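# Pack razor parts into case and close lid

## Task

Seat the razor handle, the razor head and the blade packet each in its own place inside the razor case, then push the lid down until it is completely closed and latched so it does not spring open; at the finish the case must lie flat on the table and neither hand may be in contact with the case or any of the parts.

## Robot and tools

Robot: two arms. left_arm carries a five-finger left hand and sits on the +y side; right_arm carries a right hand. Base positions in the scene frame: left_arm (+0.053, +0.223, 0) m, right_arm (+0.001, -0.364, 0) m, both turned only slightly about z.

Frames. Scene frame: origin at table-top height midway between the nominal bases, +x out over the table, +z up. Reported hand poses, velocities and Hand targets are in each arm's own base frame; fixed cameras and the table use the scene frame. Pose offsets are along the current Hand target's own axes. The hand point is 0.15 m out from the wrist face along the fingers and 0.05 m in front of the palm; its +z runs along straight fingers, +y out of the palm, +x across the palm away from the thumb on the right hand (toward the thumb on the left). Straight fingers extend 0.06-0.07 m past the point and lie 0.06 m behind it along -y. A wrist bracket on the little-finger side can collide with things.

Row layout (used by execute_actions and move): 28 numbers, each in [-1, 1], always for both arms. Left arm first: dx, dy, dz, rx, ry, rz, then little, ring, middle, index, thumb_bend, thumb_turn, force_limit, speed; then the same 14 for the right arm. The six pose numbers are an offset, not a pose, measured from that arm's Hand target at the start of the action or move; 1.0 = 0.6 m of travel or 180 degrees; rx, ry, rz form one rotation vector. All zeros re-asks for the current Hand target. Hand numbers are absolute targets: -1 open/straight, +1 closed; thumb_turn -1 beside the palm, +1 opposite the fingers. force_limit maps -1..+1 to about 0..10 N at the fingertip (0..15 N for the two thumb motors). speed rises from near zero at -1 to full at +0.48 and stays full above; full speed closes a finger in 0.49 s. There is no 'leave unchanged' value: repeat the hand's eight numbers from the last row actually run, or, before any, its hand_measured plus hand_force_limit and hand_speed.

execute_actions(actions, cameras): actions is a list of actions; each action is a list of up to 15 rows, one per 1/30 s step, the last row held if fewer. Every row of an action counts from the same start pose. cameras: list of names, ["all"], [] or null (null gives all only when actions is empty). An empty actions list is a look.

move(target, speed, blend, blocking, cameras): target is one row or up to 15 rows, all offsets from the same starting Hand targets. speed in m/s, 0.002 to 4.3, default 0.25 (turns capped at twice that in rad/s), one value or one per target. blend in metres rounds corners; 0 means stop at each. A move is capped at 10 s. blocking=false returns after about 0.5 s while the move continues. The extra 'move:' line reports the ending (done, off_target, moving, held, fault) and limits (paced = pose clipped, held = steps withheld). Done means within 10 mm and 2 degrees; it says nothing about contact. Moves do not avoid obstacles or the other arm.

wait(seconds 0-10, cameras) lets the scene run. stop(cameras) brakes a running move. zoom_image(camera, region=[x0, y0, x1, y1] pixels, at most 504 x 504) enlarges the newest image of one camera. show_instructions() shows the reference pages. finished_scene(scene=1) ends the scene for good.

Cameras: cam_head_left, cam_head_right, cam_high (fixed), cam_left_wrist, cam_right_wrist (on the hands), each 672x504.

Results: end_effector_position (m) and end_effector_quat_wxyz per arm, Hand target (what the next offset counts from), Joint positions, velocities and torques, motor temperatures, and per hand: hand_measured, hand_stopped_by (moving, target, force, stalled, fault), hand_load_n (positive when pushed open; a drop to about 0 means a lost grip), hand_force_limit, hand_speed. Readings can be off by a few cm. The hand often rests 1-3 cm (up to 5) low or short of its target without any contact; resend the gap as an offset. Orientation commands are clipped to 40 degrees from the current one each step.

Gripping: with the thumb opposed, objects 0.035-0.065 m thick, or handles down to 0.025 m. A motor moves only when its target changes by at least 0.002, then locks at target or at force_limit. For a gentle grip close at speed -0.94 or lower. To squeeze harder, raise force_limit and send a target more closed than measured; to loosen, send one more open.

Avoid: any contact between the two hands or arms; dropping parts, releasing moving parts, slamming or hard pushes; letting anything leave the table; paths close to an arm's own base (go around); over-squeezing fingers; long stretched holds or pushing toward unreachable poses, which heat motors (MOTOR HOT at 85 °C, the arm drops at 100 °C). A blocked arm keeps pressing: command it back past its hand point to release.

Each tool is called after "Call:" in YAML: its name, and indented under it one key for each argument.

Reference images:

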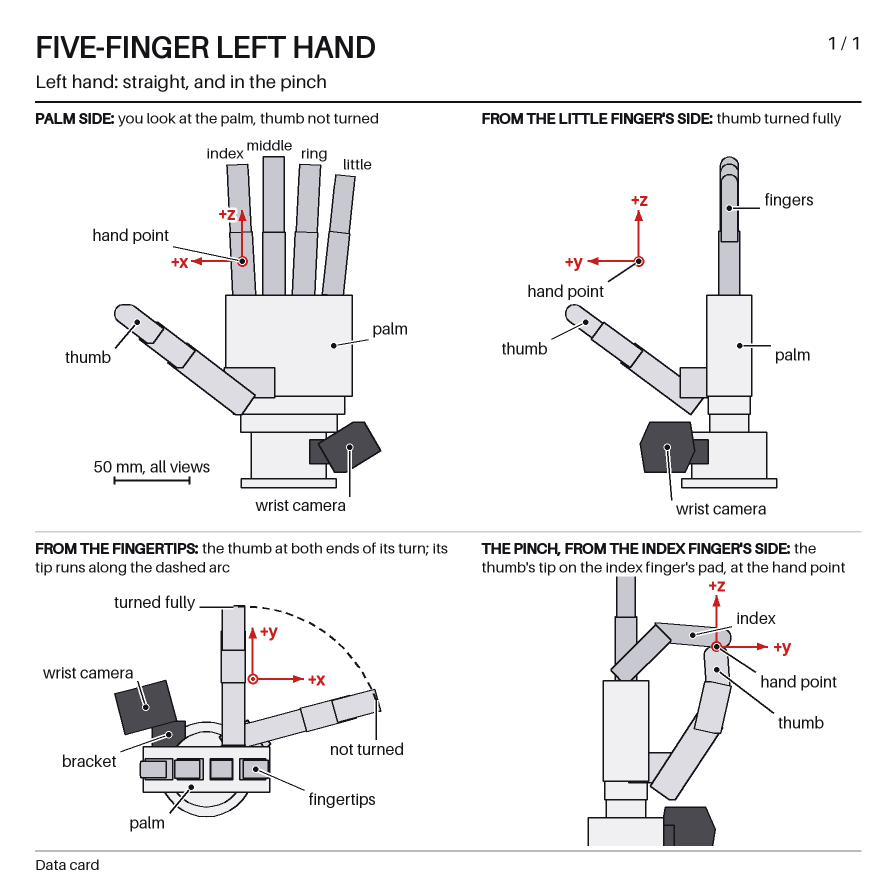

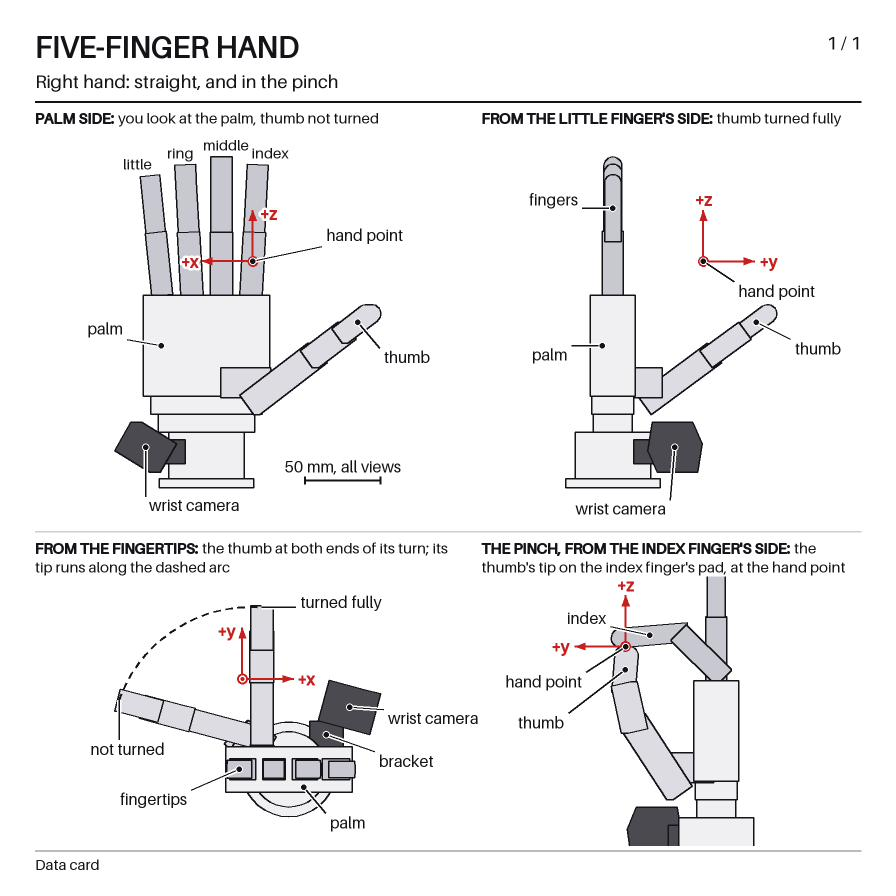

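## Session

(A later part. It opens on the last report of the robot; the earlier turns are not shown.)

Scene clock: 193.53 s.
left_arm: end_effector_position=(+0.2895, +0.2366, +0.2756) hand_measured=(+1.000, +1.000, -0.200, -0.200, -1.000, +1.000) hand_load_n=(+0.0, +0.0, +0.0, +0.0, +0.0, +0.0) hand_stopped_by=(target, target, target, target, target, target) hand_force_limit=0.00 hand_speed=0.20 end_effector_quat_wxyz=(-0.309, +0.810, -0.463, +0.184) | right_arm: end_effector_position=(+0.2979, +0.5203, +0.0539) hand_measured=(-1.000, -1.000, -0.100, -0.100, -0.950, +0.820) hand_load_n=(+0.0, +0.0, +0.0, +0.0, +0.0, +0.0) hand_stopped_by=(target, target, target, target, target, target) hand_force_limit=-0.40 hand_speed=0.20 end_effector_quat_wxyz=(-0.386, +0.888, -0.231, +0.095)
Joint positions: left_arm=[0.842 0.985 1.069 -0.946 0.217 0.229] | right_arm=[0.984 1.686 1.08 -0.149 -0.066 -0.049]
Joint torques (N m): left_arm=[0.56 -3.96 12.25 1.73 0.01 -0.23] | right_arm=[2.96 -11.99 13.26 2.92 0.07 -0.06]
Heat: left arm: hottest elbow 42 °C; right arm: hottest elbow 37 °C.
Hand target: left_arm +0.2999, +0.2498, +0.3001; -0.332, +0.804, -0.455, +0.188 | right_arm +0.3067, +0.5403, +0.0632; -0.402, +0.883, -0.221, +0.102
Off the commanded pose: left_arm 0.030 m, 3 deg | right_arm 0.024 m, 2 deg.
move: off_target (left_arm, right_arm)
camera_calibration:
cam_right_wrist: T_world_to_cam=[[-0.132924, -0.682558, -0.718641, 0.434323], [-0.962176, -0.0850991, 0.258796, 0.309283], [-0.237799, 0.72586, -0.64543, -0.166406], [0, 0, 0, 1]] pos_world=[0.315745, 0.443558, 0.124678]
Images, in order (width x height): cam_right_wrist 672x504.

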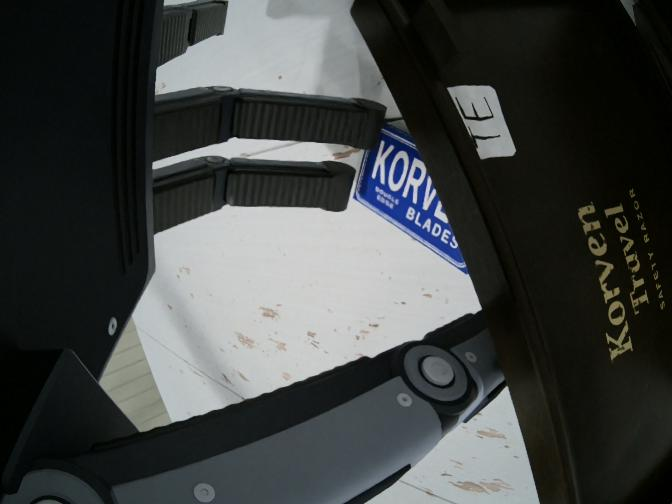

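Call:
move:
  target: [0, 0, 0, 0, 0, 0, 1, 1, -0.2, -0.2, -1, 1, 0, 0.2, -0.0007, -0.0022, 0.0278, 0, 0, 0, -1, -1, -0.1, -0.1, -0.95, 0.82, -0.4, 0.2]
  speed: 0.06
  cameras: ["cam_right_wrist"]

Call:
zoom_image:
  camera: "cam_right_wrist"
  region: [300, 60, 560, 340]

Scene clock: 195.73 s.
left_arm: end_effector_position=(+0.2895, +0.2366, +0.2756) hand_measured=(+1.000, +1.000, -0.200, -0.200, -1.000, +1.000) hand_load_n=(+0.5, +0.0, +0.0, +0.0, +0.0, +0.0) hand_stopped_by=(target, target, target, target, target, target) hand_force_limit=0.00 hand_speed=0.20 end_effector_quat_wxyz=(-0.309, +0.810, -0.463, +0.184) | right_arm: end_effector_position=(+0.3053, +0.5324, +0.0471) hand_measured=(-1.000, -1.000, -0.100, -0.100, -0.950, +0.820) hand_load_n=(+0.0, +0.0, -0.5, +0.0, +0.0, +0.0) hand_stopped_by=(target, target, target, target, target, target) hand_force_limit=-0.40 hand_speed=0.20 end_effector_quat_wxyz=(-0.388, +0.887, -0.230, +0.096)
Joint positions: left_arm=[0.842 0.985 1.069 -0.946 0.217 0.229] | right_arm=[0.985 1.727 1.111 -0.134 -0.065 -0.049]
Joint torques (N m): left_arm=[0.5 -3.96 12.23 1.74 0.01 -0.23] | right_arm=[3.55 -12.22 13.05 2.66 0.18 -0.05]
Heat: left arm: hottest elbow 42 °C; right arm: hottest elbow 37 °C.
Hand target: left_arm +0.2999, +0.2498, +0.3001; -0.332, +0.804, -0.455, +0.188 | right_arm +0.3127, +0.5524, +0.0533; -0.402, +0.883, -0.221, +0.102
Off the commanded pose: left_arm 0.030 m, 3 deg | right_arm 0.022 m, 2 deg.
move: off_target (left_arm, right_arm)
camera_calibration:
cam_right_wrist: T_world_to_cam=[[-0.129858, -0.679411, -0.722175, 0.436175], [-0.963062, -0.0868585, 0.254888, 0.32064], [-0.235901, 0.728598, -0.643036, -0.180053], [0, 0, 0, 1]] pos_world=[0.322962, 0.455379, 0.117487]
Images, in order (width x height): cam_right_wrist 672x504.

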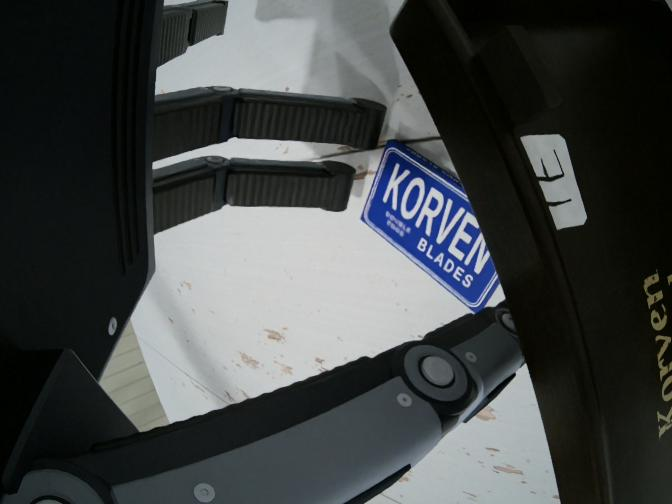

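Scaled by 1.800 from the camera's 672x504 image, which has a finer 960x720 frame.

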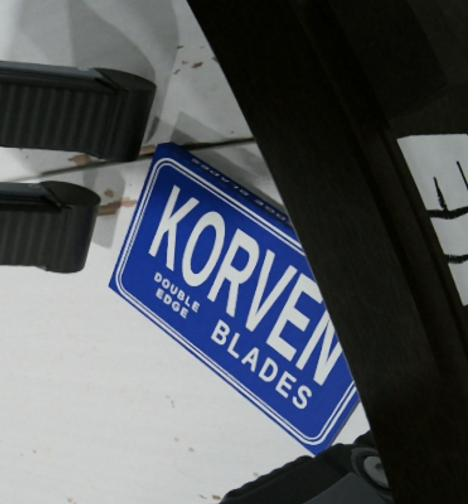

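Call:
move:
  target: [0, 0, 0, 0, 0, 0, 1, 1, -0.2, -0.2, -1, 1, 0, 0.2, -0.0208, 0.0098, 0.0038, 0, 0, 0, -1, -1, -0.1, -0.1, -0.95, 0.82, -0.4, 0.2]
  speed: 0.06
  cameras: ["cam_right_wrist"]

Call:
zoom_image:
  camera: "cam_right_wrist"
  region: [300, 60, 560, 340]

Scene clock: 197.60 s.
left_arm: end_effector_position=(+0.2895, +0.2366, +0.2756) hand_measured=(+1.000, +1.000, -0.200, -0.200, -1.000, +1.000) hand_load_n=(-0.5, +0.0, +0.0, +0.0, +0.0, +0.0) hand_stopped_by=(target, target, target, target, target, target) hand_force_limit=0.00 hand_speed=0.20 end_effector_quat_wxyz=(-0.309, +0.810, -0.463, +0.184) | right_arm: end_effector_position=(+0.2981, +0.5410, +0.0468) hand_measured=(-1.000, -1.000, -0.100, -0.100, -0.950, +0.820) hand_load_n=(+0.0, +0.0, -0.5, +0.0, +0.0, +0.0) hand_stopped_by=(target, target, target, target, target, target) hand_force_limit=-0.40 hand_speed=0.20 end_effector_quat_wxyz=(-0.393, +0.886, -0.223, +0.101)
Joint positions: left_arm=[0.842 0.985 1.069 -0.946 0.217 0.229] | right_arm=[1.008 1.731 1.111 -0.116 -0.047 -0.049]
Joint torques (N m): left_arm=[0.56 -3.96 12.25 1.73 0.01 -0.23] | right_arm=[2.55 -12.22 11.84 2.73 0.16 0.06]
Heat: left arm: hottest elbow 42 °C; right arm: hottest elbow 37 °C.
Hand target: left_arm +0.2999, +0.2498, +0.3001; -0.332, +0.804, -0.455, +0.188 | right_arm +0.3008, +0.5564, +0.0474; -0.402, +0.882, -0.221, +0.102
Off the commanded pose: left_arm 0.030 m, 3 deg | right_arm 0.016 m, 1 deg.
move: off_target (left_arm, right_arm)
camera_calibration:
cam_right_wrist: T_world_to_cam=[[-0.110681, -0.677134, -0.727488, 0.434191], [-0.966373, -0.0976251, 0.237893, 0.322114], [-0.232106, 0.729355, -0.643559, -0.189669], [0, 0, 0, 1]] pos_world=[0.315315, 0.463788, 0.117177]
Images, in order (width x height): cam_right_wrist 672x504.

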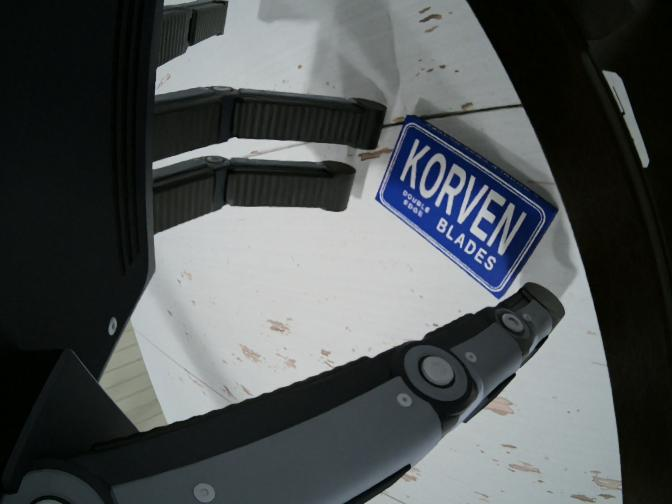

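Scaled by 1.800 from the camera's 672x504 image, which has a finer 960x720 frame.

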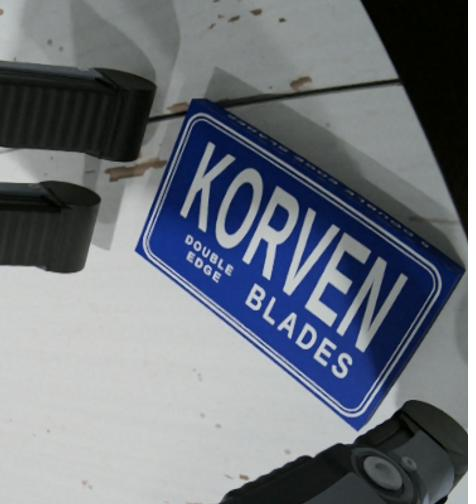

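Call:
move:
  target: [0, 0, 0, 0, 0, 0, 1, 1, -0.2, -0.2, -1, 1, 0, 0.2, 0.0093, 0.0192, 0.0033, 0, 0.0126, 0.0109, -1, -1, -0.1, -0.1, -0.95, 0.82, -0.4, 0.2]
  speed: 0.06
  cameras: ["cam_right_wrist"]

Call:
zoom_image:
  camera: "cam_right_wrist"
  region: [300, 60, 580, 340]

Scene clock: 200.00 s.
left_arm: end_effector_position=(+0.2895, +0.2366, +0.2756) hand_measured=(+1.000, +1.000, -0.200, -0.200, -1.000, +1.000) hand_load_n=(+0.0, +0.0, +0.0, +0.0, +0.0, +0.0) hand_stopped_by=(target, target, target, target, target, target) hand_force_limit=0.00 hand_speed=0.20 end_effector_quat_wxyz=(-0.309, +0.810, -0.463, +0.184) | right_arm: end_effector_position=(+0.3074, +0.5452, +0.0509) hand_measured=(-1.000, -1.000, -0.100, -0.100, -0.950, +0.820) hand_load_n=(+0.0, +0.0, +0.0, +0.0, -0.5, +0.0) hand_stopped_by=(target, target, target, target, target, target) hand_force_limit=-0.40 hand_speed=0.20 end_effector_quat_wxyz=(-0.403, +0.875, -0.243, +0.116)
Joint positions: left_arm=[0.842 0.985 1.069 -0.946 0.217 0.229] | right_arm=[1.008 1.733 1.111 -0.084 -0.008 -0.017]
Joint torques (N m): left_arm=[0.56 -3.96 12.23 1.73 0.01 -0.23] | right_arm=[3.25 -13.1 8.98 2.96 0.19 0.18]
Heat: left arm: hottest elbow 42 °C; right arm: hottest elbow 37 °C.
Hand target: left_arm +0.2999, +0.2498, +0.3001; -0.332, +0.804, -0.455, +0.188 | right_arm +0.3030, +0.5483, +0.0373; -0.399, +0.876, -0.245, +0.112
Off the commanded pose: left_arm 0.030 m, 3 deg | right_arm 0.015 m, 1 deg.
move: off_target (left_arm, right_arm)
camera_calibration:
cam_right_wrist: T_world_to_cam=[[-0.13151, -0.653224, -0.745656, 0.435399], [-0.974121, -0.0543295, 0.219398, 0.310159], [-0.183828, 0.755213, -0.629175, -0.217705], [0, 0, 0, 1]] pos_world=[0.319371, 0.465677, 0.119635]
Images, in order (width x height): cam_right_wrist 672x504.

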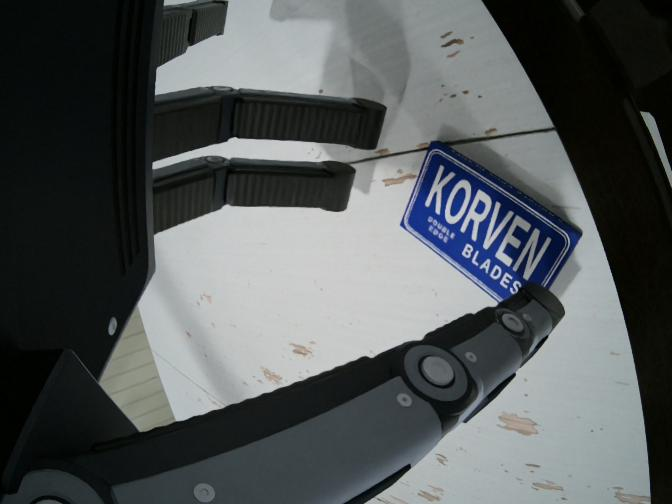

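Scaled by 1.800 from the camera's 672x504 image, which has a finer 960x720 frame.

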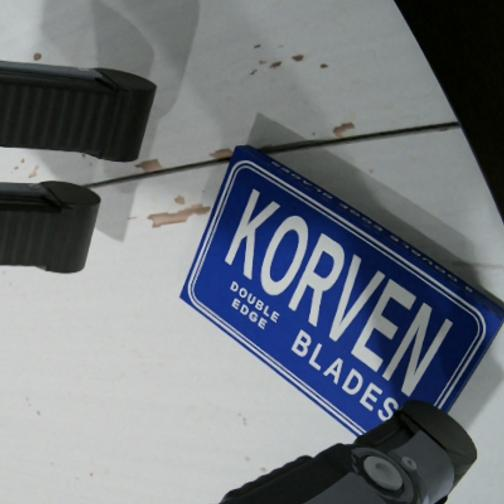

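Call:
move:
  target:
    - [0, 0, 0, 0, 0, 0, 1, 1, -0.2, -0.2, -1, 1, 0, 0.2, 0.0145, -0.0660, -0.0643, 0, 0, 0, -1, -1, -0.1, -0.1, -0.95, 0.82, -0.4, 0.2]
    - [0, 0, 0, 0, 0, 0, 1, 1, -0.2, -0.2, -1, 1, 0, 0.2, 0.0153, -0.0152, -0.0073, 0, 0, 0, -1, -1, -0.1, -0.1, -0.95, 0.82, -0.4, 0.2]
  speed: 0.08
  cameras: ["cam_right_wrist"]

Call:
zoom_image:
  camera: "cam_right_wrist"
  region: [300, 60, 580, 340]

Scene clock: 203.13 s.
left_arm: end_effector_position=(+0.2895, +0.2366, +0.2756) hand_measured=(+1.000, +1.000, -0.200, -0.200, -1.000, +1.000) hand_load_n=(-0.5, +0.0, +0.0, +0.0, -0.5, +0.0) hand_stopped_by=(target, target, target, target, target, target) hand_force_limit=0.00 hand_speed=0.20 end_effector_quat_wxyz=(-0.309, +0.810, -0.463, +0.184) | right_arm: end_effector_position=(+0.3028, +0.5412, +0.0492) hand_measured=(-1.000, -1.000, -0.100, -0.100, -0.950, +0.820) hand_load_n=(+0.0, +0.0, +0.0, +0.0, +0.0, +0.0) hand_stopped_by=(target, target, target, target, target, target) hand_force_limit=-0.40 hand_speed=0.20 end_effector_quat_wxyz=(-0.394, +0.880, -0.243, +0.109)
Joint positions: left_arm=[0.842 0.985 1.069 -0.946 0.217 0.229] | right_arm=[1.008 1.728 1.111 -0.111 -0.017 -0.017]
Joint torques (N m): left_arm=[0.56 -3.96 12.25 1.74 0.01 -0.23] | right_arm=[2.2 -13.27 10.7 2.93 0.06 0.05]
Heat: left arm: hottest elbow 42 °C; right arm: hottest elbow 37 °C.
Hand target: left_arm +0.2999, +0.2498, +0.3001; -0.332, +0.804, -0.455, +0.188 | right_arm +0.3121, +0.5460, +0.0471; -0.399, +0.876, -0.244, +0.112
Off the commanded pose: left_arm 0.030 m, 3 deg | right_arm 0.011 m, 1 deg.
move: off_target (left_arm, right_arm)
camera_calibration:
cam_right_wrist: T_world_to_cam=[[-0.140197, -0.666008, -0.732651, 0.439789], [-0.969806, -0.056766, 0.23718, 0.30505], [-0.199554, 0.743781, -0.63794, -0.205126], [0, 0, 0, 1]] pos_world=[0.316563, 0.462789, 0.119002]
Images, in order (width x height): cam_right_wrist 672x504.

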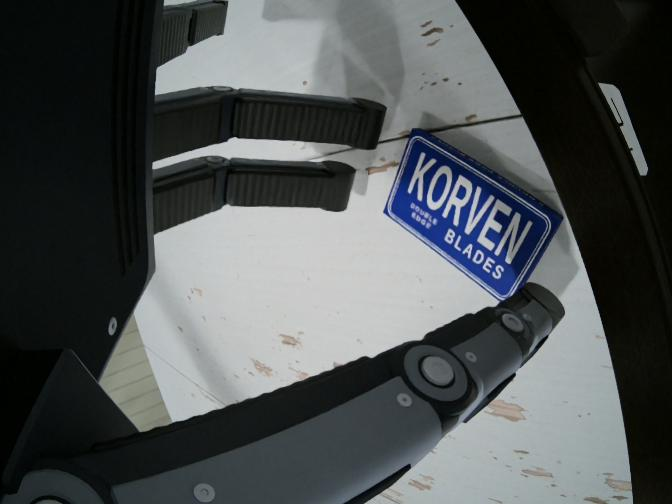

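Scaled by 1.800 from the camera's 672x504 image, which has a finer 960x720 frame.

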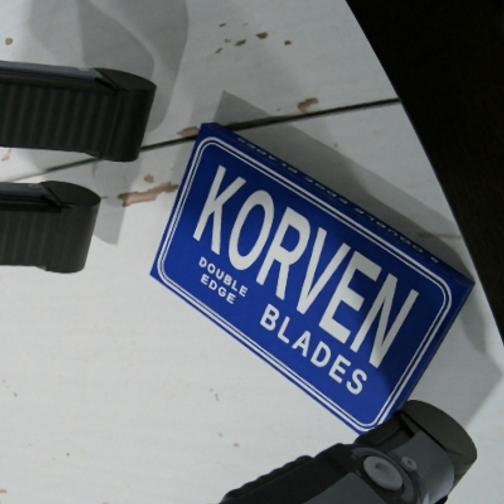

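Call:
move:
  target: [0, 0, 0, 0, 0, 0, 1, 1, -0.2, -0.2, -1, 1, 0, 0.2, 0.001, 0.0178, 0.0048, 0, 0, 0, -1, -1, -0.1, -0.1, -0.95, 0.82, -0.4, 0.2]
  speed: 0.06

Scene clock: 204.30 s.
left_arm: end_effector_position=(+0.2895, +0.2366, +0.2756) hand_measured=(+1.000, +1.000, -0.200, -0.200, -1.000, +1.000) hand_load_n=(+0.0, +0.0, +0.0, +0.0, +0.0, +0.0) hand_stopped_by=(target, target, target, target, target, target) hand_force_limit=0.00 hand_speed=0.20 end_effector_quat_wxyz=(-0.309, +0.810, -0.463, +0.184) | right_arm: end_effector_position=(+0.3051, +0.5440, +0.0506) hand_measured=(-1.000, -1.000, -0.100, -0.100, -0.950, +0.820) hand_load_n=(+0.0, +0.0, +0.0, +0.0, +0.0, +0.0) hand_stopped_by=(target, target, target, target, target, target) hand_force_limit=-0.40 hand_speed=0.20 end_effector_quat_wxyz=(-0.404, +0.875, -0.242, +0.112)
Joint positions: left_arm=[0.842 0.985 1.069 -0.946 0.217 0.229] | right_arm=[1.007 1.729 1.105 -0.082 -0.018 -0.017]
Joint torques (N m): left_arm=[0.56 -4.01 12.23 1.73 0.01 -0.23] | right_arm=[1.55 -12.45 8.79 2.96 -0.08 0.01]
Heat: left arm: hottest elbow 42 °C; right arm: hottest elbow 37 °C.
Hand target: left_arm +0.2999, +0.2498, +0.3001; -0.332, +0.804, -0.455, +0.188 | right_arm +0.3100, +0.5415, +0.0372; -0.399, +0.876, -0.244, +0.112
Off the commanded pose: left_arm 0.030 m, 3 deg | right_arm 0.015 m, 1 deg.
move: off_target (left_arm, right_arm)

Call:
move:
  target: [0, 0, 0, 0, 0, 0, 1, 1, -0.2, -0.2, -1, 1, 0, 0.2, 0.001, 0.0178, 0.0048, 0, 0, 0, -1, -1, -0.1, -0.1, -0.95, 0.82, -0.4, 0.2]
  speed: 0.06
  cameras: ["cam_right_wrist"]

Call:
zoom_image:
  camera: "cam_right_wrist"
  region: [300, 60, 580, 340]

Scene clock: 205.43 s.
left_arm: end_effector_position=(+0.2895, +0.2366, +0.2756) hand_measured=(+1.000, +1.000, -0.200, -0.200, -1.000, +1.000) hand_load_n=(+0.0, +0.0, +0.0, +0.0, +0.0, +0.0) hand_stopped_by=(target, target, target, target, target, target) hand_force_limit=0.00 hand_speed=0.20 end_effector_quat_wxyz=(-0.309, +0.810, -0.463, +0.184) | right_arm: end_effector_position=(+0.3045, +0.5418, +0.0452) hand_measured=(-1.000, -1.000, -0.100, -0.100, -0.950, +0.820) hand_load_n=(+0.0, -0.5, -2.5, +0.0, +0.0, +0.0) hand_stopped_by=(target, target, target, target, target, target) hand_force_limit=-0.40 hand_speed=0.20 end_effector_quat_wxyz=(-0.408, +0.873, -0.241, +0.113)
Joint positions: left_arm=[0.842 0.985 1.069 -0.946 0.217 0.229] | right_arm=[1.005 1.731 1.085 -0.051 -0.02 -0.017]
Joint torques (N m): left_arm=[0.56 -4.01 12.25 1.73 0.01 -0.23] | right_arm=[1.79 -12.86 8.61 3.03 -0.04 -0.04]
Heat: left arm: hottest elbow 42 °C; right arm: hottest elbow 37 °C.
Hand target: left_arm +0.2999, +0.2498, +0.3001; -0.332, +0.804, -0.455, +0.188 | right_arm +0.3080, +0.5370, +0.0270; -0.399, +0.877, -0.244, +0.112
Off the commanded pose: left_arm 0.030 m, 3 deg | right_arm 0.019 m, 1 deg.
move: off_target (left_arm, right_arm)
camera_calibration:
cam_right_wrist: T_world_to_cam=[[-0.129096, -0.645378, -0.752876, 0.423859], [-0.973394, -0.0624704, 0.220459, 0.312629], [-0.189312, 0.761305, -0.620142, -0.221262], [0, 0, 0, 1]] pos_world=[0.317142, 0.461527, 0.112978]
Images, in order (width x height): cam_right_wrist 672x504.

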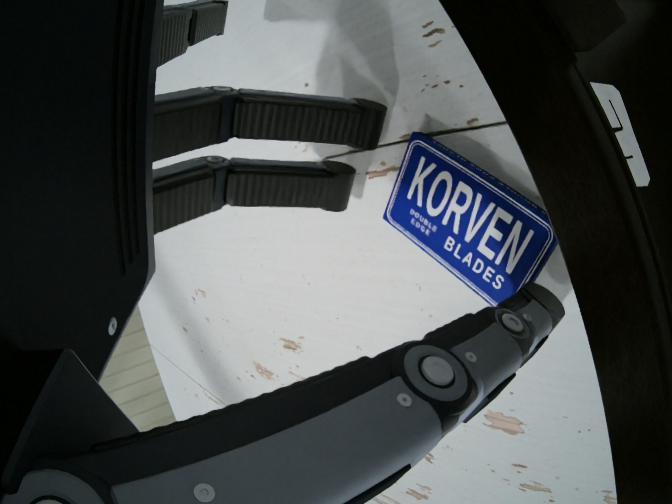

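Scaled by 1.800 from the camera's 672x504 image, which has a finer 960x720 frame.

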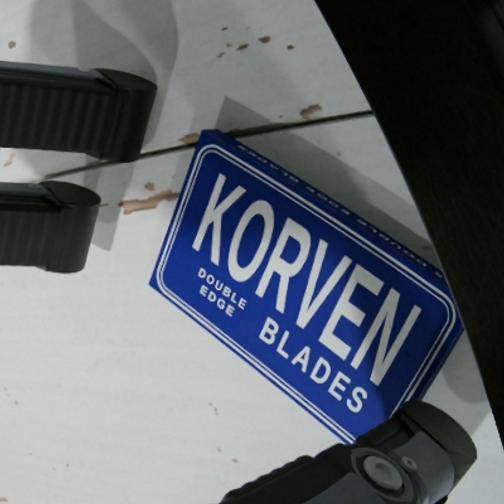

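Call:
move:
  target:
    - [0, 0, 0, 0, 0, 0, 1, 1, -0.2, -0.2, -1, 1, 0, 0.2, 0, 0, 0, 0, 0, 0, -1, -1, -1, -0.1, -0.95, 0.72, -0.4, 0.2]
    - [0, 0, 0, 0, 0, 0, 1, 1, -0.2, -0.2, -1, 1, 0, 0.2, 0.0155, 0.0104, 0.0008, 0, 0, 0, -1, -1, -1, -0.1, -0.95, 0.72, -0.4, 0.2]
  speed: 0.06
  cameras: ["cam_right_wrist"]

Call:
zoom_image:
  camera: "cam_right_wrist"
  region: [300, 60, 580, 340]

Scene clock: 211.50 s.
left_arm: end_effector_position=(+0.2895, +0.2366, +0.2756) hand_measured=(+1.000, +1.000, -0.200, -0.200, -1.000, +1.000) hand_load_n=(+0.0, +0.0, +0.0, +0.0, +0.0, +0.5) hand_stopped_by=(target, target, target, target, target, target) hand_force_limit=0.00 hand_speed=0.20 end_effector_quat_wxyz=(-0.309, +0.810, -0.463, +0.184) | right_arm: end_effector_position=(+0.3060, +0.5384, +0.0405) hand_measured=(-1.000, -1.000, -1.000, -0.100, -0.950, +0.720) hand_load_n=(+0.0, +0.0, +0.0, -0.5, +0.0, +0.0) hand_stopped_by=(target, target, target, target, target, target) hand_force_limit=-0.40 hand_speed=0.20 end_effector_quat_wxyz=(-0.411, +0.872, -0.242, +0.107)
Joint positions: left_arm=[0.842 0.985 1.069 -0.946 0.217 0.229] | right_arm=[0.994 1.735 1.072 -0.031 -0.039 -0.017]
Joint torques (N m): left_arm=[0.5 -4.01 12.25 1.73 0.01 -0.23] | right_arm=[1.14 -11.75 8.17 2.8 0.19 -0.18]
Heat: left arm: hottest elbow 42 °C; right arm: hottest elbow 37 °C.
Hand target: left_arm +0.2999, +0.2498, +0.3001; -0.332, +0.804, -0.455, +0.188 | right_arm +0.3140, +0.5289, +0.0220; -0.399, +0.877, -0.244, +0.112
Off the commanded pose: left_arm 0.030 m, 3 deg | right_arm 0.022 m, 2 deg.
move: off_target (left_arm, right_arm)
camera_calibration:
cam_right_wrist: T_world_to_cam=[[-0.133486, -0.639159, -0.757401, 0.416414], [-0.97117, -0.0679474, 0.2285, 0.31691], [-0.197512, 0.766067, -0.611662, -0.221622], [0, 0, 0, 1]] pos_world=[0.319586, 0.457466, 0.10742]
Images, in order (width x height): cam_right_wrist 672x504.

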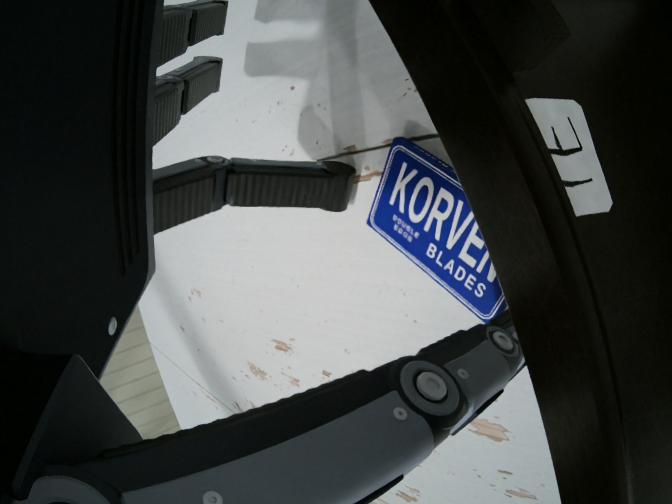

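Scaled by 1.800 from the camera's 672x504 image, which has a finer 960x720 frame.

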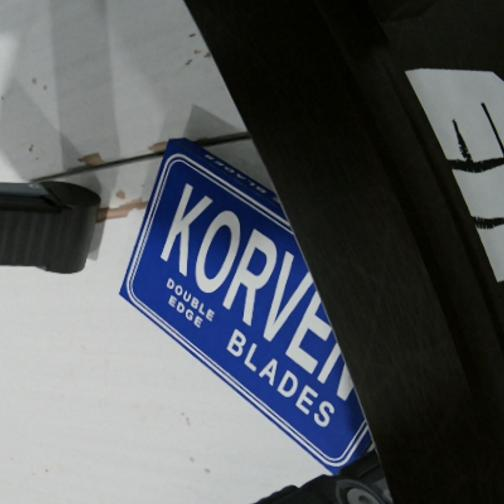

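Call:
move:
  target:
    - [0, 0, 0, 0, 0, 0, 1, 1, -0.2, -0.2, -1, 1, 0, 0.2, -0.0093, -0.1013, -0.0815, 0, 0, 0, -1, -1, -1, -0.1, -0.95, 0.72, -0.4, 0.2]
    - [0, 0, 0, 0, 0, 0, 1, 1, -0.2, -0.2, -1, 1, 0, 0.2, -0.0087, -0.0415, -0.0158, 0, 0, 0, -1, -1, -1, -0.1, -0.95, 0.72, -0.4, 0.2]
  speed: 0.08
  cameras: ["cam_right_wrist"]

Call:
zoom_image:
  camera: "cam_right_wrist"
  region: [300, 60, 580, 340]

Scene clock: 215.97 s.
left_arm: end_effector_position=(+0.2895, +0.2366, +0.2756) hand_measured=(+1.000, +1.000, -0.200, -0.200, -1.000, +1.000) hand_load_n=(+0.0, +0.0, +0.0, +0.0, +0.0, +0.0) hand_stopped_by=(target, target, target, target, target, target) hand_force_limit=0.00 hand_speed=0.20 end_effector_quat_wxyz=(-0.309, +0.810, -0.463, +0.184) | right_arm: end_effector_position=(+0.3102, +0.5384, +0.0561) hand_measured=(-1.000, -1.000, -1.000, -0.100, -0.950, +0.720) hand_load_n=(+0.0, +0.0, -0.5, +0.0, +0.0, +0.0) hand_stopped_by=(target, target, target, target, target, target) hand_force_limit=-0.40 hand_speed=0.20 end_effector_quat_wxyz=(-0.400, +0.876, -0.246, +0.109)
Joint positions: left_arm=[0.842 0.985 1.069 -0.946 0.217 0.229] | right_arm=[0.992 1.718 1.111 -0.108 -0.029 -0.018]
Joint torques (N m): left_arm=[0.56 -3.96 12.23 1.73 0.01 -0.23] | right_arm=[2.67 -13.68 9.39 3.02 0.14 -0.03]
Heat: left arm: hottest elbow 42 °C; right arm: hottest elbow 37 °C.
Hand target: left_arm +0.2999, +0.2498, +0.3001; -0.332, +0.804, -0.455, +0.188 | right_arm +0.3144, +0.5395, +0.0471; -0.399, +0.876, -0.244, +0.112
Off the commanded pose: left_arm 0.030 m, 3 deg | right_arm 0.010 m, 0 deg.
move: off_target (left_arm)
camera_calibration:
cam_right_wrist: T_world_to_cam=[[-0.14299, -0.654182, -0.742697, 0.439079], [-0.970529, -0.0543937, 0.234765, 0.309534], [-0.193977, 0.754378, -0.627125, -0.205197], [0, 0, 0, 1]] pos_world=[0.323392, 0.458871, 0.124751]
Images, in order (width x height): cam_right_wrist 672x504.

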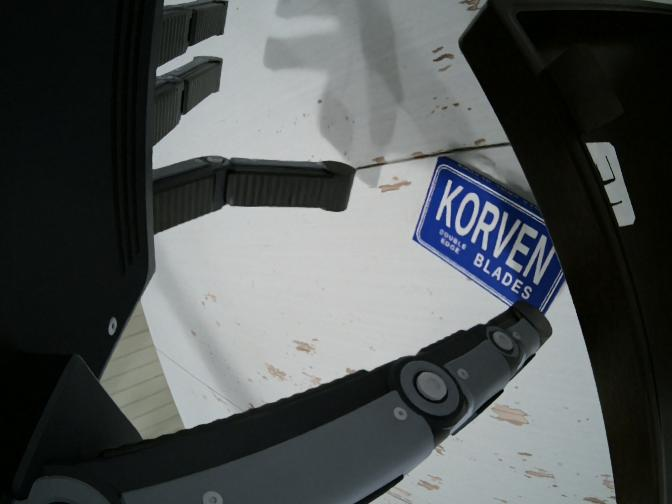

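Scaled by 1.800 from the camera's 672x504 image, which has a finer 960x720 frame.

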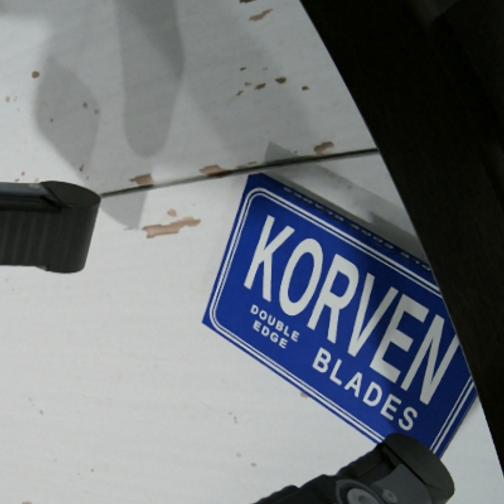

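Call:
move:
  target: [0, 0, 0, 0, 0, 0, 1, 1, -0.2, -0.2, -1, 1, 0, 0.2, 0.0058, 0.0180, -0.0055, 0, -0.0168, -0.0146, -1, -1, -1, -0.1, -0.95, 0.72, -0.4, 0.2]
  speed: 0.08
  cameras: ["cam_right_wrist"]

Call:
zoom_image:
  camera: "cam_right_wrist"
  region: [300, 60, 580, 340]

Scene clock: 218.27 s.
left_arm: end_effector_position=(+0.2895, +0.2366, +0.2756) hand_measured=(+1.000, +1.000, -0.200, -0.200, -1.000, +1.000) hand_load_n=(+0.0, +0.0, +0.0, +0.0, +0.0, +0.0) hand_stopped_by=(target, target, target, target, target, target) hand_force_limit=0.00 hand_speed=0.20 end_effector_quat_wxyz=(-0.309, +0.810, -0.463, +0.184) | right_arm: end_effector_position=(+0.3079, +0.5317, +0.0502) hand_measured=(-1.000, -1.000, -1.000, -0.100, -0.950, +0.720) hand_load_n=(-0.5, +0.0, +0.0, +0.0, +0.0, +0.0) hand_stopped_by=(target, target, target, target, target, target) hand_force_limit=-0.40 hand_speed=0.20 end_effector_quat_wxyz=(-0.404, +0.884, -0.215, +0.096)
Joint positions: left_arm=[0.842 0.985 1.069 -0.946 0.217 0.229] | right_arm=[0.974 1.718 1.092 -0.091 -0.094 -0.076]
Joint torques (N m): left_arm=[0.56 -4.01 12.23 1.73 0.01 -0.23] | right_arm=[2.2 -13.04 8.75 2.62 -0.12 -0.02]
Heat: left arm: hottest elbow 42 °C; right arm: hottest elbow 37 °C.
Hand target: left_arm +0.2999, +0.2498, +0.3001; -0.332, +0.804, -0.455, +0.188 | right_arm +0.3123, +0.5296, +0.0411; -0.403, +0.884, -0.214, +0.098
Off the commanded pose: left_arm 0.030 m, 3 deg | right_arm 0.010 m, 0 deg.
move: off_target (left_arm)
camera_calibration:
cam_right_wrist: T_world_to_cam=[[-0.0960869, -0.662081, -0.743247, 0.419734], [-0.964727, -0.121913, 0.23332, 0.342499], [-0.245088, 0.73945, -0.627014, -0.180703], [0, 0, 0, 1]] pos_world=[0.326461, 0.453274, 0.118751]
Images, in order (width x height): cam_right_wrist 672x504.

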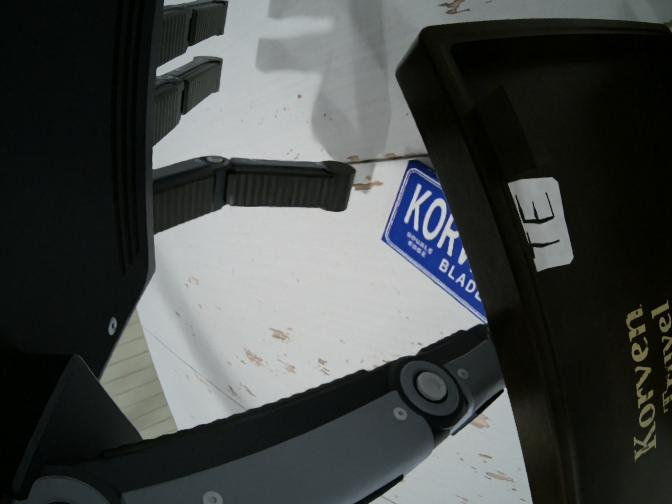

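Scaled by 1.800 from the camera's 672x504 image, which has a finer 960x720 frame.

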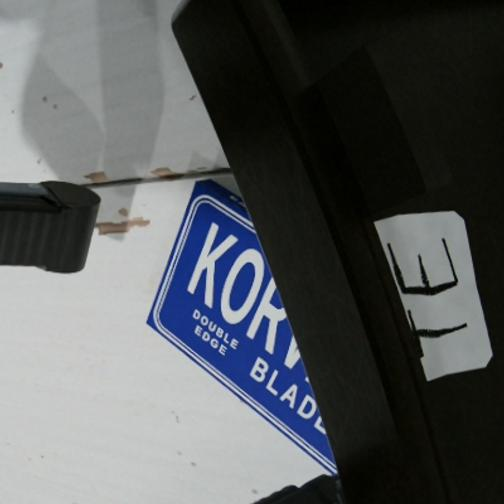

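Call:
move:
  target: [0, 0, 0, 0, 0, 0, 1, 1, -0.2, -0.2, -1, 1, 0, 0.2, 0.0017, 0.0218, 0.0003, 0, 0, 0, -1, -1, -1, -0.1, -0.95, 0.72, -0.4, 0.2]
  speed: 0.06
  cameras: ["cam_right_wrist"]

Call:
zoom_image:
  camera: "cam_right_wrist"
  region: [300, 60, 580, 340]

Scene clock: 220.30 s.
left_arm: end_effector_position=(+0.2895, +0.2366, +0.2756) hand_measured=(+1.000, +1.000, -0.200, -0.200, -1.000, +1.000) hand_load_n=(+0.0, +0.0, +0.0, +0.0, +0.0, +0.0) hand_stopped_by=(target, target, target, target, target, target) hand_force_limit=0.00 hand_speed=0.20 end_effector_quat_wxyz=(-0.309, +0.810, -0.463, +0.184) | right_arm: end_effector_position=(+0.3051, +0.5256, +0.0410) hand_measured=(-1.000, -1.000, -1.000, -0.100, -0.950, +0.720) hand_load_n=(+0.0, +0.0, +0.0, -1.0, +0.5, +0.0) hand_stopped_by=(target, target, target, target, target, target) hand_force_limit=-0.40 hand_speed=0.20 end_effector_quat_wxyz=(-0.406, +0.883, -0.214, +0.096)
Joint positions: left_arm=[0.842 0.985 1.069 -0.946 0.217 0.229] | right_arm=[0.972 1.718 1.061 -0.057 -0.098 -0.079]
Joint torques (N m): left_arm=[0.56 -3.96 12.23 1.74 0.01 -0.23] | right_arm=[1.32 -13.74 8.62 3.02 -0.05 -0.08]
Heat: left arm: hottest elbow 42 °C; right arm: hottest elbow 36 °C.
Hand target: left_arm +0.2999, +0.2498, +0.3001; -0.332, +0.804, -0.455, +0.188 | right_arm +0.3094, +0.5216, +0.0311; -0.403, +0.884, -0.214, +0.098
Off the commanded pose: left_arm 0.030 m, 3 deg | right_arm 0.011 m, 0 deg.
move: off_target (left_arm, right_arm)
camera_calibration:
cam_right_wrist: T_world_to_cam=[[-0.0941551, -0.659968, -0.74537, 0.406985], [-0.964873, -0.123955, 0.231635, 0.342369], [-0.245264, 0.740998, -0.625114, -0.183472], [0, 0, 0, 1]] pos_world=[0.323663, 0.446987, 0.109359]
Images, in order (width x height): cam_right_wrist 672x504.

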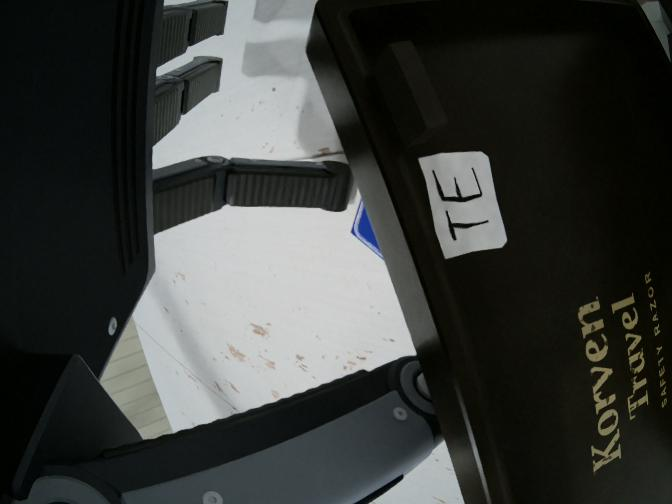

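Scaled by 1.800 from the camera's 672x504 image, which has a finer 960x720 frame.

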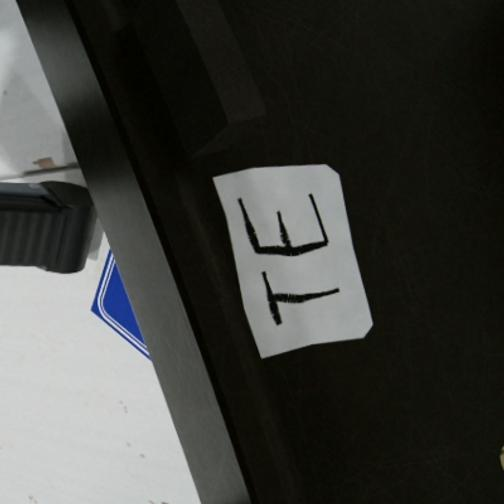

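Call:
move:
  target: [0, 0, 0, 0, 0, 0, 1, 1, -0.2, -0.2, -1, 1, 0, 0.2, 0, 0, 0, 0, 0, 0, -1, -1, -1, 0.25, -0.5, 0.72, -0.6, -0.75]
  speed: 0.06
  cameras: ["cam_right_wrist"]

Call:
zoom_image:
  camera: "cam_right_wrist"
  region: [230, 60, 510, 340]

Scene clock: 222.70 s.
left_arm: end_effector_position=(+0.2895, +0.2366, +0.2756) hand_measured=(+1.000, +1.000, -0.200, -0.200, -1.000, +1.000) hand_load_n=(+0.0, +0.0, +0.0, +0.0, +0.0, +0.0) hand_stopped_by=(target, target, target, target, target, target) hand_force_limit=0.00 hand_speed=0.20 end_effector_quat_wxyz=(-0.309, +0.810, -0.463, +0.184) | right_arm: end_effector_position=(+0.3045, +0.5247, +0.0398) hand_measured=(-1.000, -1.000, -1.000, +0.250, -0.500, +0.720) hand_load_n=(+0.0, +0.0, +0.0, +0.0, +0.0, +0.0) hand_stopped_by=(target, target, target, target, target, target) hand_force_limit=-0.60 hand_speed=-0.75 end_effector_quat_wxyz=(-0.405, +0.884, -0.214, +0.096)
Joint positions: left_arm=[0.842 0.985 1.069 -0.946 0.217 0.229] | right_arm=[0.972 1.718 1.058 -0.056 -0.098 -0.08]
Joint torques (N m): left_arm=[0.5 -3.96 12.25 1.73 0.01 -0.23] | right_arm=[1.61 -13.16 8.68 2.62 -0.08 -0.08]
Heat: left arm: hottest elbow 42 °C; right arm: hottest elbow 36 °C.
Hand target: left_arm +0.2999, +0.2498, +0.3001; -0.332, +0.804, -0.455, +0.188 | right_arm +0.3094, +0.5216, +0.0311; -0.403, +0.884, -0.214, +0.098
Off the commanded pose: left_arm 0.030 m, 3 deg | right_arm 0.010 m, 0 deg.
move: off_target (left_arm)
camera_calibration:
cam_right_wrist: T_world_to_cam=[[-0.0939832, -0.66165, -0.7439, 0.406187], [-0.964583, -0.124466, 0.232568, 0.342045], [-0.246469, 0.73941, -0.626518, -0.182373], [0, 0, 0, 1]] pos_world=[0.323156, 0.446175, 0.108353]
Images, in order (width x height): cam_right_wrist 672x504.

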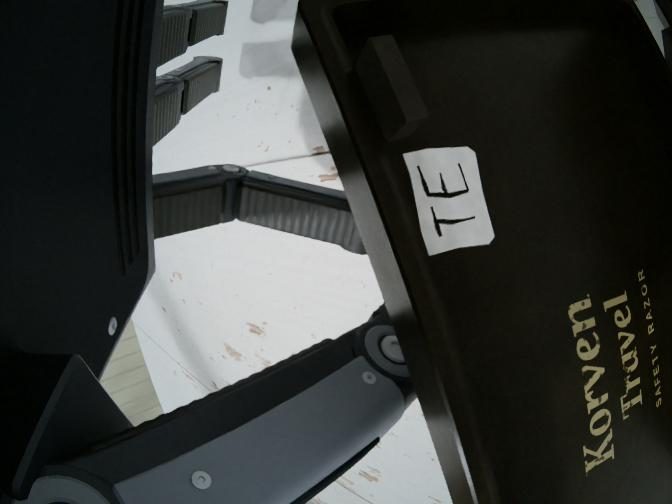

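Scaled by 1.800 from the camera's 672x504 image, which has a finer 960x720 frame.

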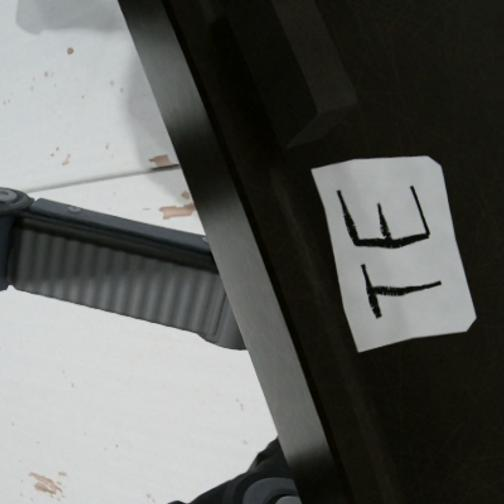

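Call:
move:
  target: [0, 0, 0, 0, 0, 0, 1, 1, -0.2, -0.2, -1, 1, 0, 0.2, 0.004, -0.0900, -0.0600, 0, 0, 0, -1, -1, -1, 0.25, -0.5, 0.72, -0.6, -0.75]
  speed: 0.1
  cameras: ["cam_right_wrist", "cam_high", "cam_left_wrist"]

Call:
zoom_image:
  camera: "cam_right_wrist"
  region: [300, 100, 672, 460]

Scene clock: 225.60 s.
left_arm: end_effector_position=(+0.2895, +0.2366, +0.2756) hand_measured=(+1.000, +1.000, -0.200, -0.200, -1.000, +1.000) hand_load_n=(+0.5, +0.0, +0.0, +0.0, -0.5, +0.0) hand_stopped_by=(target, target, target, target, target, target) hand_force_limit=0.00 hand_speed=0.20 end_effector_quat_wxyz=(-0.309, +0.810, -0.463, +0.184) | right_arm: end_effector_position=(+0.3022, +0.5189, +0.0767) hand_measured=(-1.000, -1.000, -1.000, +0.250, -0.500, +0.720) hand_load_n=(+0.0, -0.5, -0.5, +0.0, +0.0, +0.0) hand_stopped_by=(target, target, target, target, target, target) hand_force_limit=-0.60 hand_speed=-0.75 end_effector_quat_wxyz=(-0.391, +0.890, -0.216, +0.091)
Joint positions: left_arm=[0.842 0.985 1.069 -0.946 0.217 0.229] | right_arm=[0.969 1.656 1.108 -0.201 -0.099 -0.081]
Joint torques (N m): left_arm=[0.56 -3.96 12.25 1.74 0.01 -0.23] | right_arm=[1.67 -14.51 13.37 1.77 -0.04 -0.03]
Heat: left arm: hottest elbow 42 °C; right arm: hottest elbow 36 °C.
Hand target: left_arm +0.2999, +0.2498, +0.3001; -0.332, +0.804, -0.455, +0.188 | right_arm +0.3153, +0.5279, +0.0955; -0.403, +0.884, -0.214, +0.098
Off the commanded pose: left_arm 0.030 m, 3 deg | right_arm 0.025 m, 2 deg.
move: off_target (left_arm, right_arm)
camera_calibration:
cam_left_wrist: T_world_to_cam=[[0.715136, 0.178155, 0.6759, -0.441643], [-0.0052839, -0.965568, 0.260097, 0.15718], [0.698965, -0.189576, -0.689571, 0.145637], [0, 0, 0, 1]] pos_world=[0.21487, 0.258059, 0.358051]
cam_right_wrist: T_world_to_cam=[[-0.107788, -0.681841, -0.723516, 0.442669], [-0.960271, -0.117028, 0.253345, 0.323799], [-0.257413, 0.722079, -0.642138, -0.142111], [0, 0, 0, 1]] pos_world=[0.322068, 0.442339, 0.14699]
Images, in order (width x height): cam_high 672x504, cam_left_wrist 672x504, cam_right_wrist 672x504.

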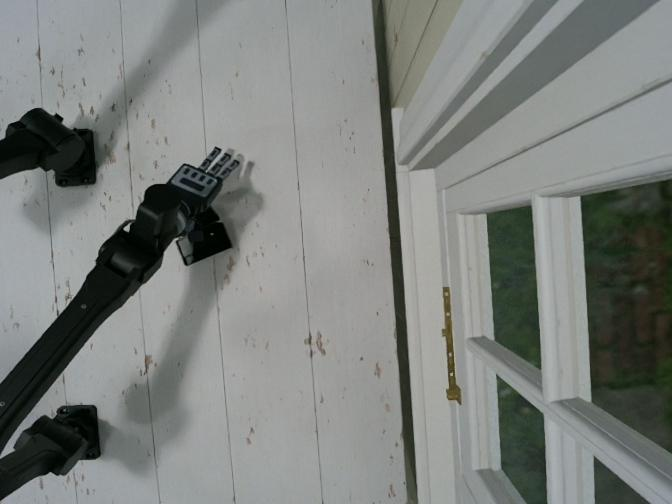

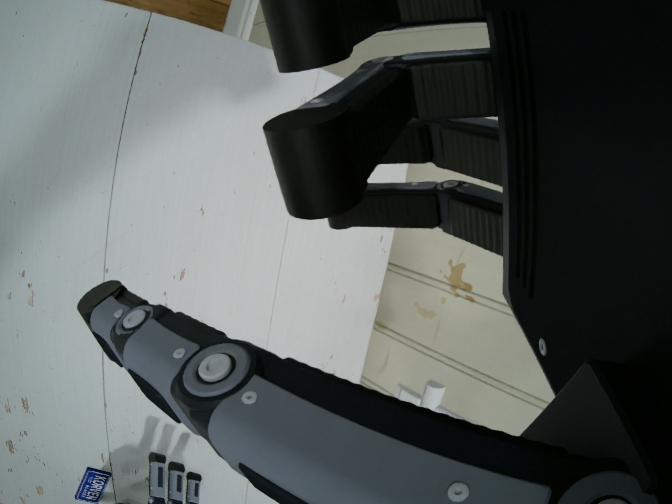

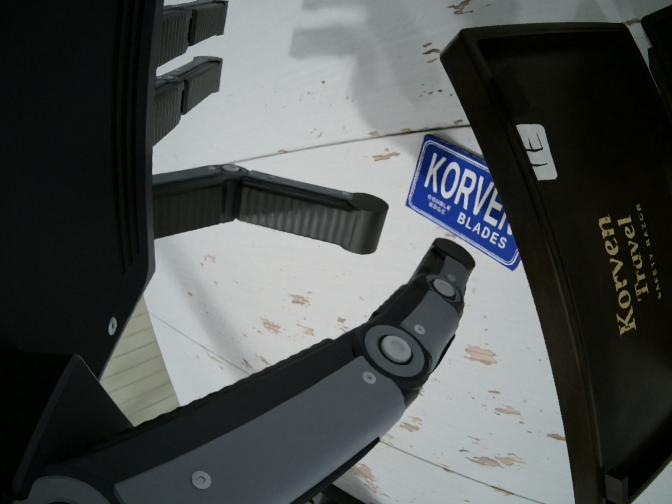

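Scaled by 1.355 from the camera's 672x504 image, which has a finer 960x720 frame.

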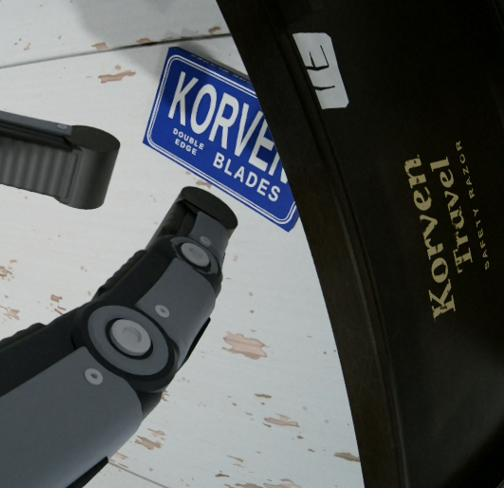

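Call:
move:
  target:
    - [0, 0, 0, 0, 0, 0, 1, 1, -0.2, -0.2, -1, 1, 0, 0.2, 0, 0, 0, 0, 0, 0, -1, -1, -1, 0.5, -0.95, 0.72, -0.6, 0.2]
    - [0, 0, 0, 0, 0, 0, 1, 1, -0.2, -0.2, -1, 1, 0, 0.2, -0.0028, 0.0737, 0.0420, 0, 0, 0, -1, -1, -1, 0.5, -0.95, 0.72, -0.6, 0.2]
  speed: 0.08
  cameras: ["cam_right_wrist"]

Call:
zoom_image:
  camera: "cam_right_wrist"
  region: [300, 60, 580, 340]

Scene clock: 231.63 s.
left_arm: end_effector_position=(+0.2895, +0.2366, +0.2756) hand_measured=(+1.000, +1.000, -0.200, -0.200, -1.000, +1.000) hand_load_n=(+0.0, +0.0, +0.0, +0.0, +0.0, +0.0) hand_stopped_by=(target, target, target, target, target, target) hand_force_limit=0.00 hand_speed=0.20 end_effector_quat_wxyz=(-0.309, +0.810, -0.463, +0.184) | right_arm: end_effector_position=(+0.3035, +0.5209, +0.0542) hand_measured=(-1.000, -1.000, -1.000, +0.500, -0.950, +0.720) hand_load_n=(+0.0, +0.0, +0.0, +0.0, +0.0, +0.0) hand_stopped_by=(target, target, target, target, target, target) hand_force_limit=-0.60 hand_speed=0.20 end_effector_quat_wxyz=(-0.404, +0.884, -0.214, +0.096)
Joint positions: left_arm=[0.842 0.985 1.069 -0.946 0.217 0.229] | right_arm=[0.969 1.687 1.063 -0.095 -0.099 -0.082]
Joint torques (N m): left_arm=[0.56 -3.96 12.23 1.73 0.01 -0.23] | right_arm=[1.55 -12.69 9.24 2.84 -0.03 -0.04]
Heat: left arm: hottest elbow 42 °C; right arm: hottest elbow 36 °C.
Hand target: left_arm +0.2999, +0.2498, +0.3001; -0.332, +0.804, -0.455, +0.188 | right_arm +0.3093, +0.5197, +0.0456; -0.403, +0.884, -0.214, +0.098
Off the commanded pose: left_arm 0.030 m, 3 deg | right_arm 0.010 m, 0 deg.
move: off_target (left_arm)
camera_calibration:
cam_right_wrist: T_world_to_cam=[[-0.094587, -0.663289, -0.742362, 0.415225], [-0.964549, -0.123487, 0.23323, 0.336831], [-0.246371, 0.738105, -0.628095, -0.170106], [0, 0, 0, 1]] pos_world=[0.322255, 0.442565, 0.122846]
Images, in order (width x height): cam_right_wrist 672x504.

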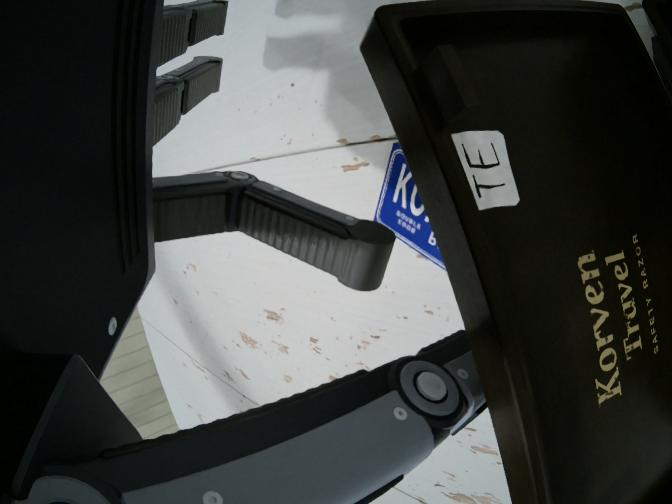

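Scaled by 1.800 from the camera's 672x504 image, which has a finer 960x720 frame.

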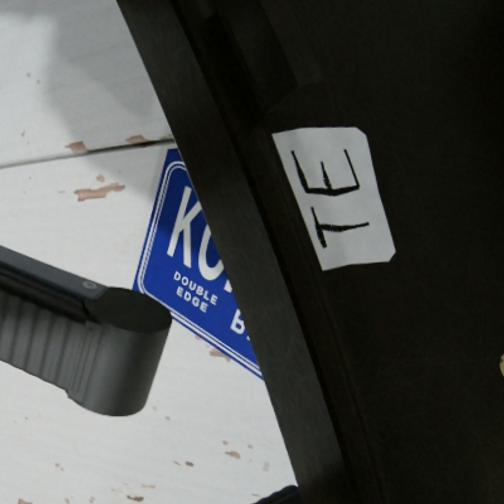

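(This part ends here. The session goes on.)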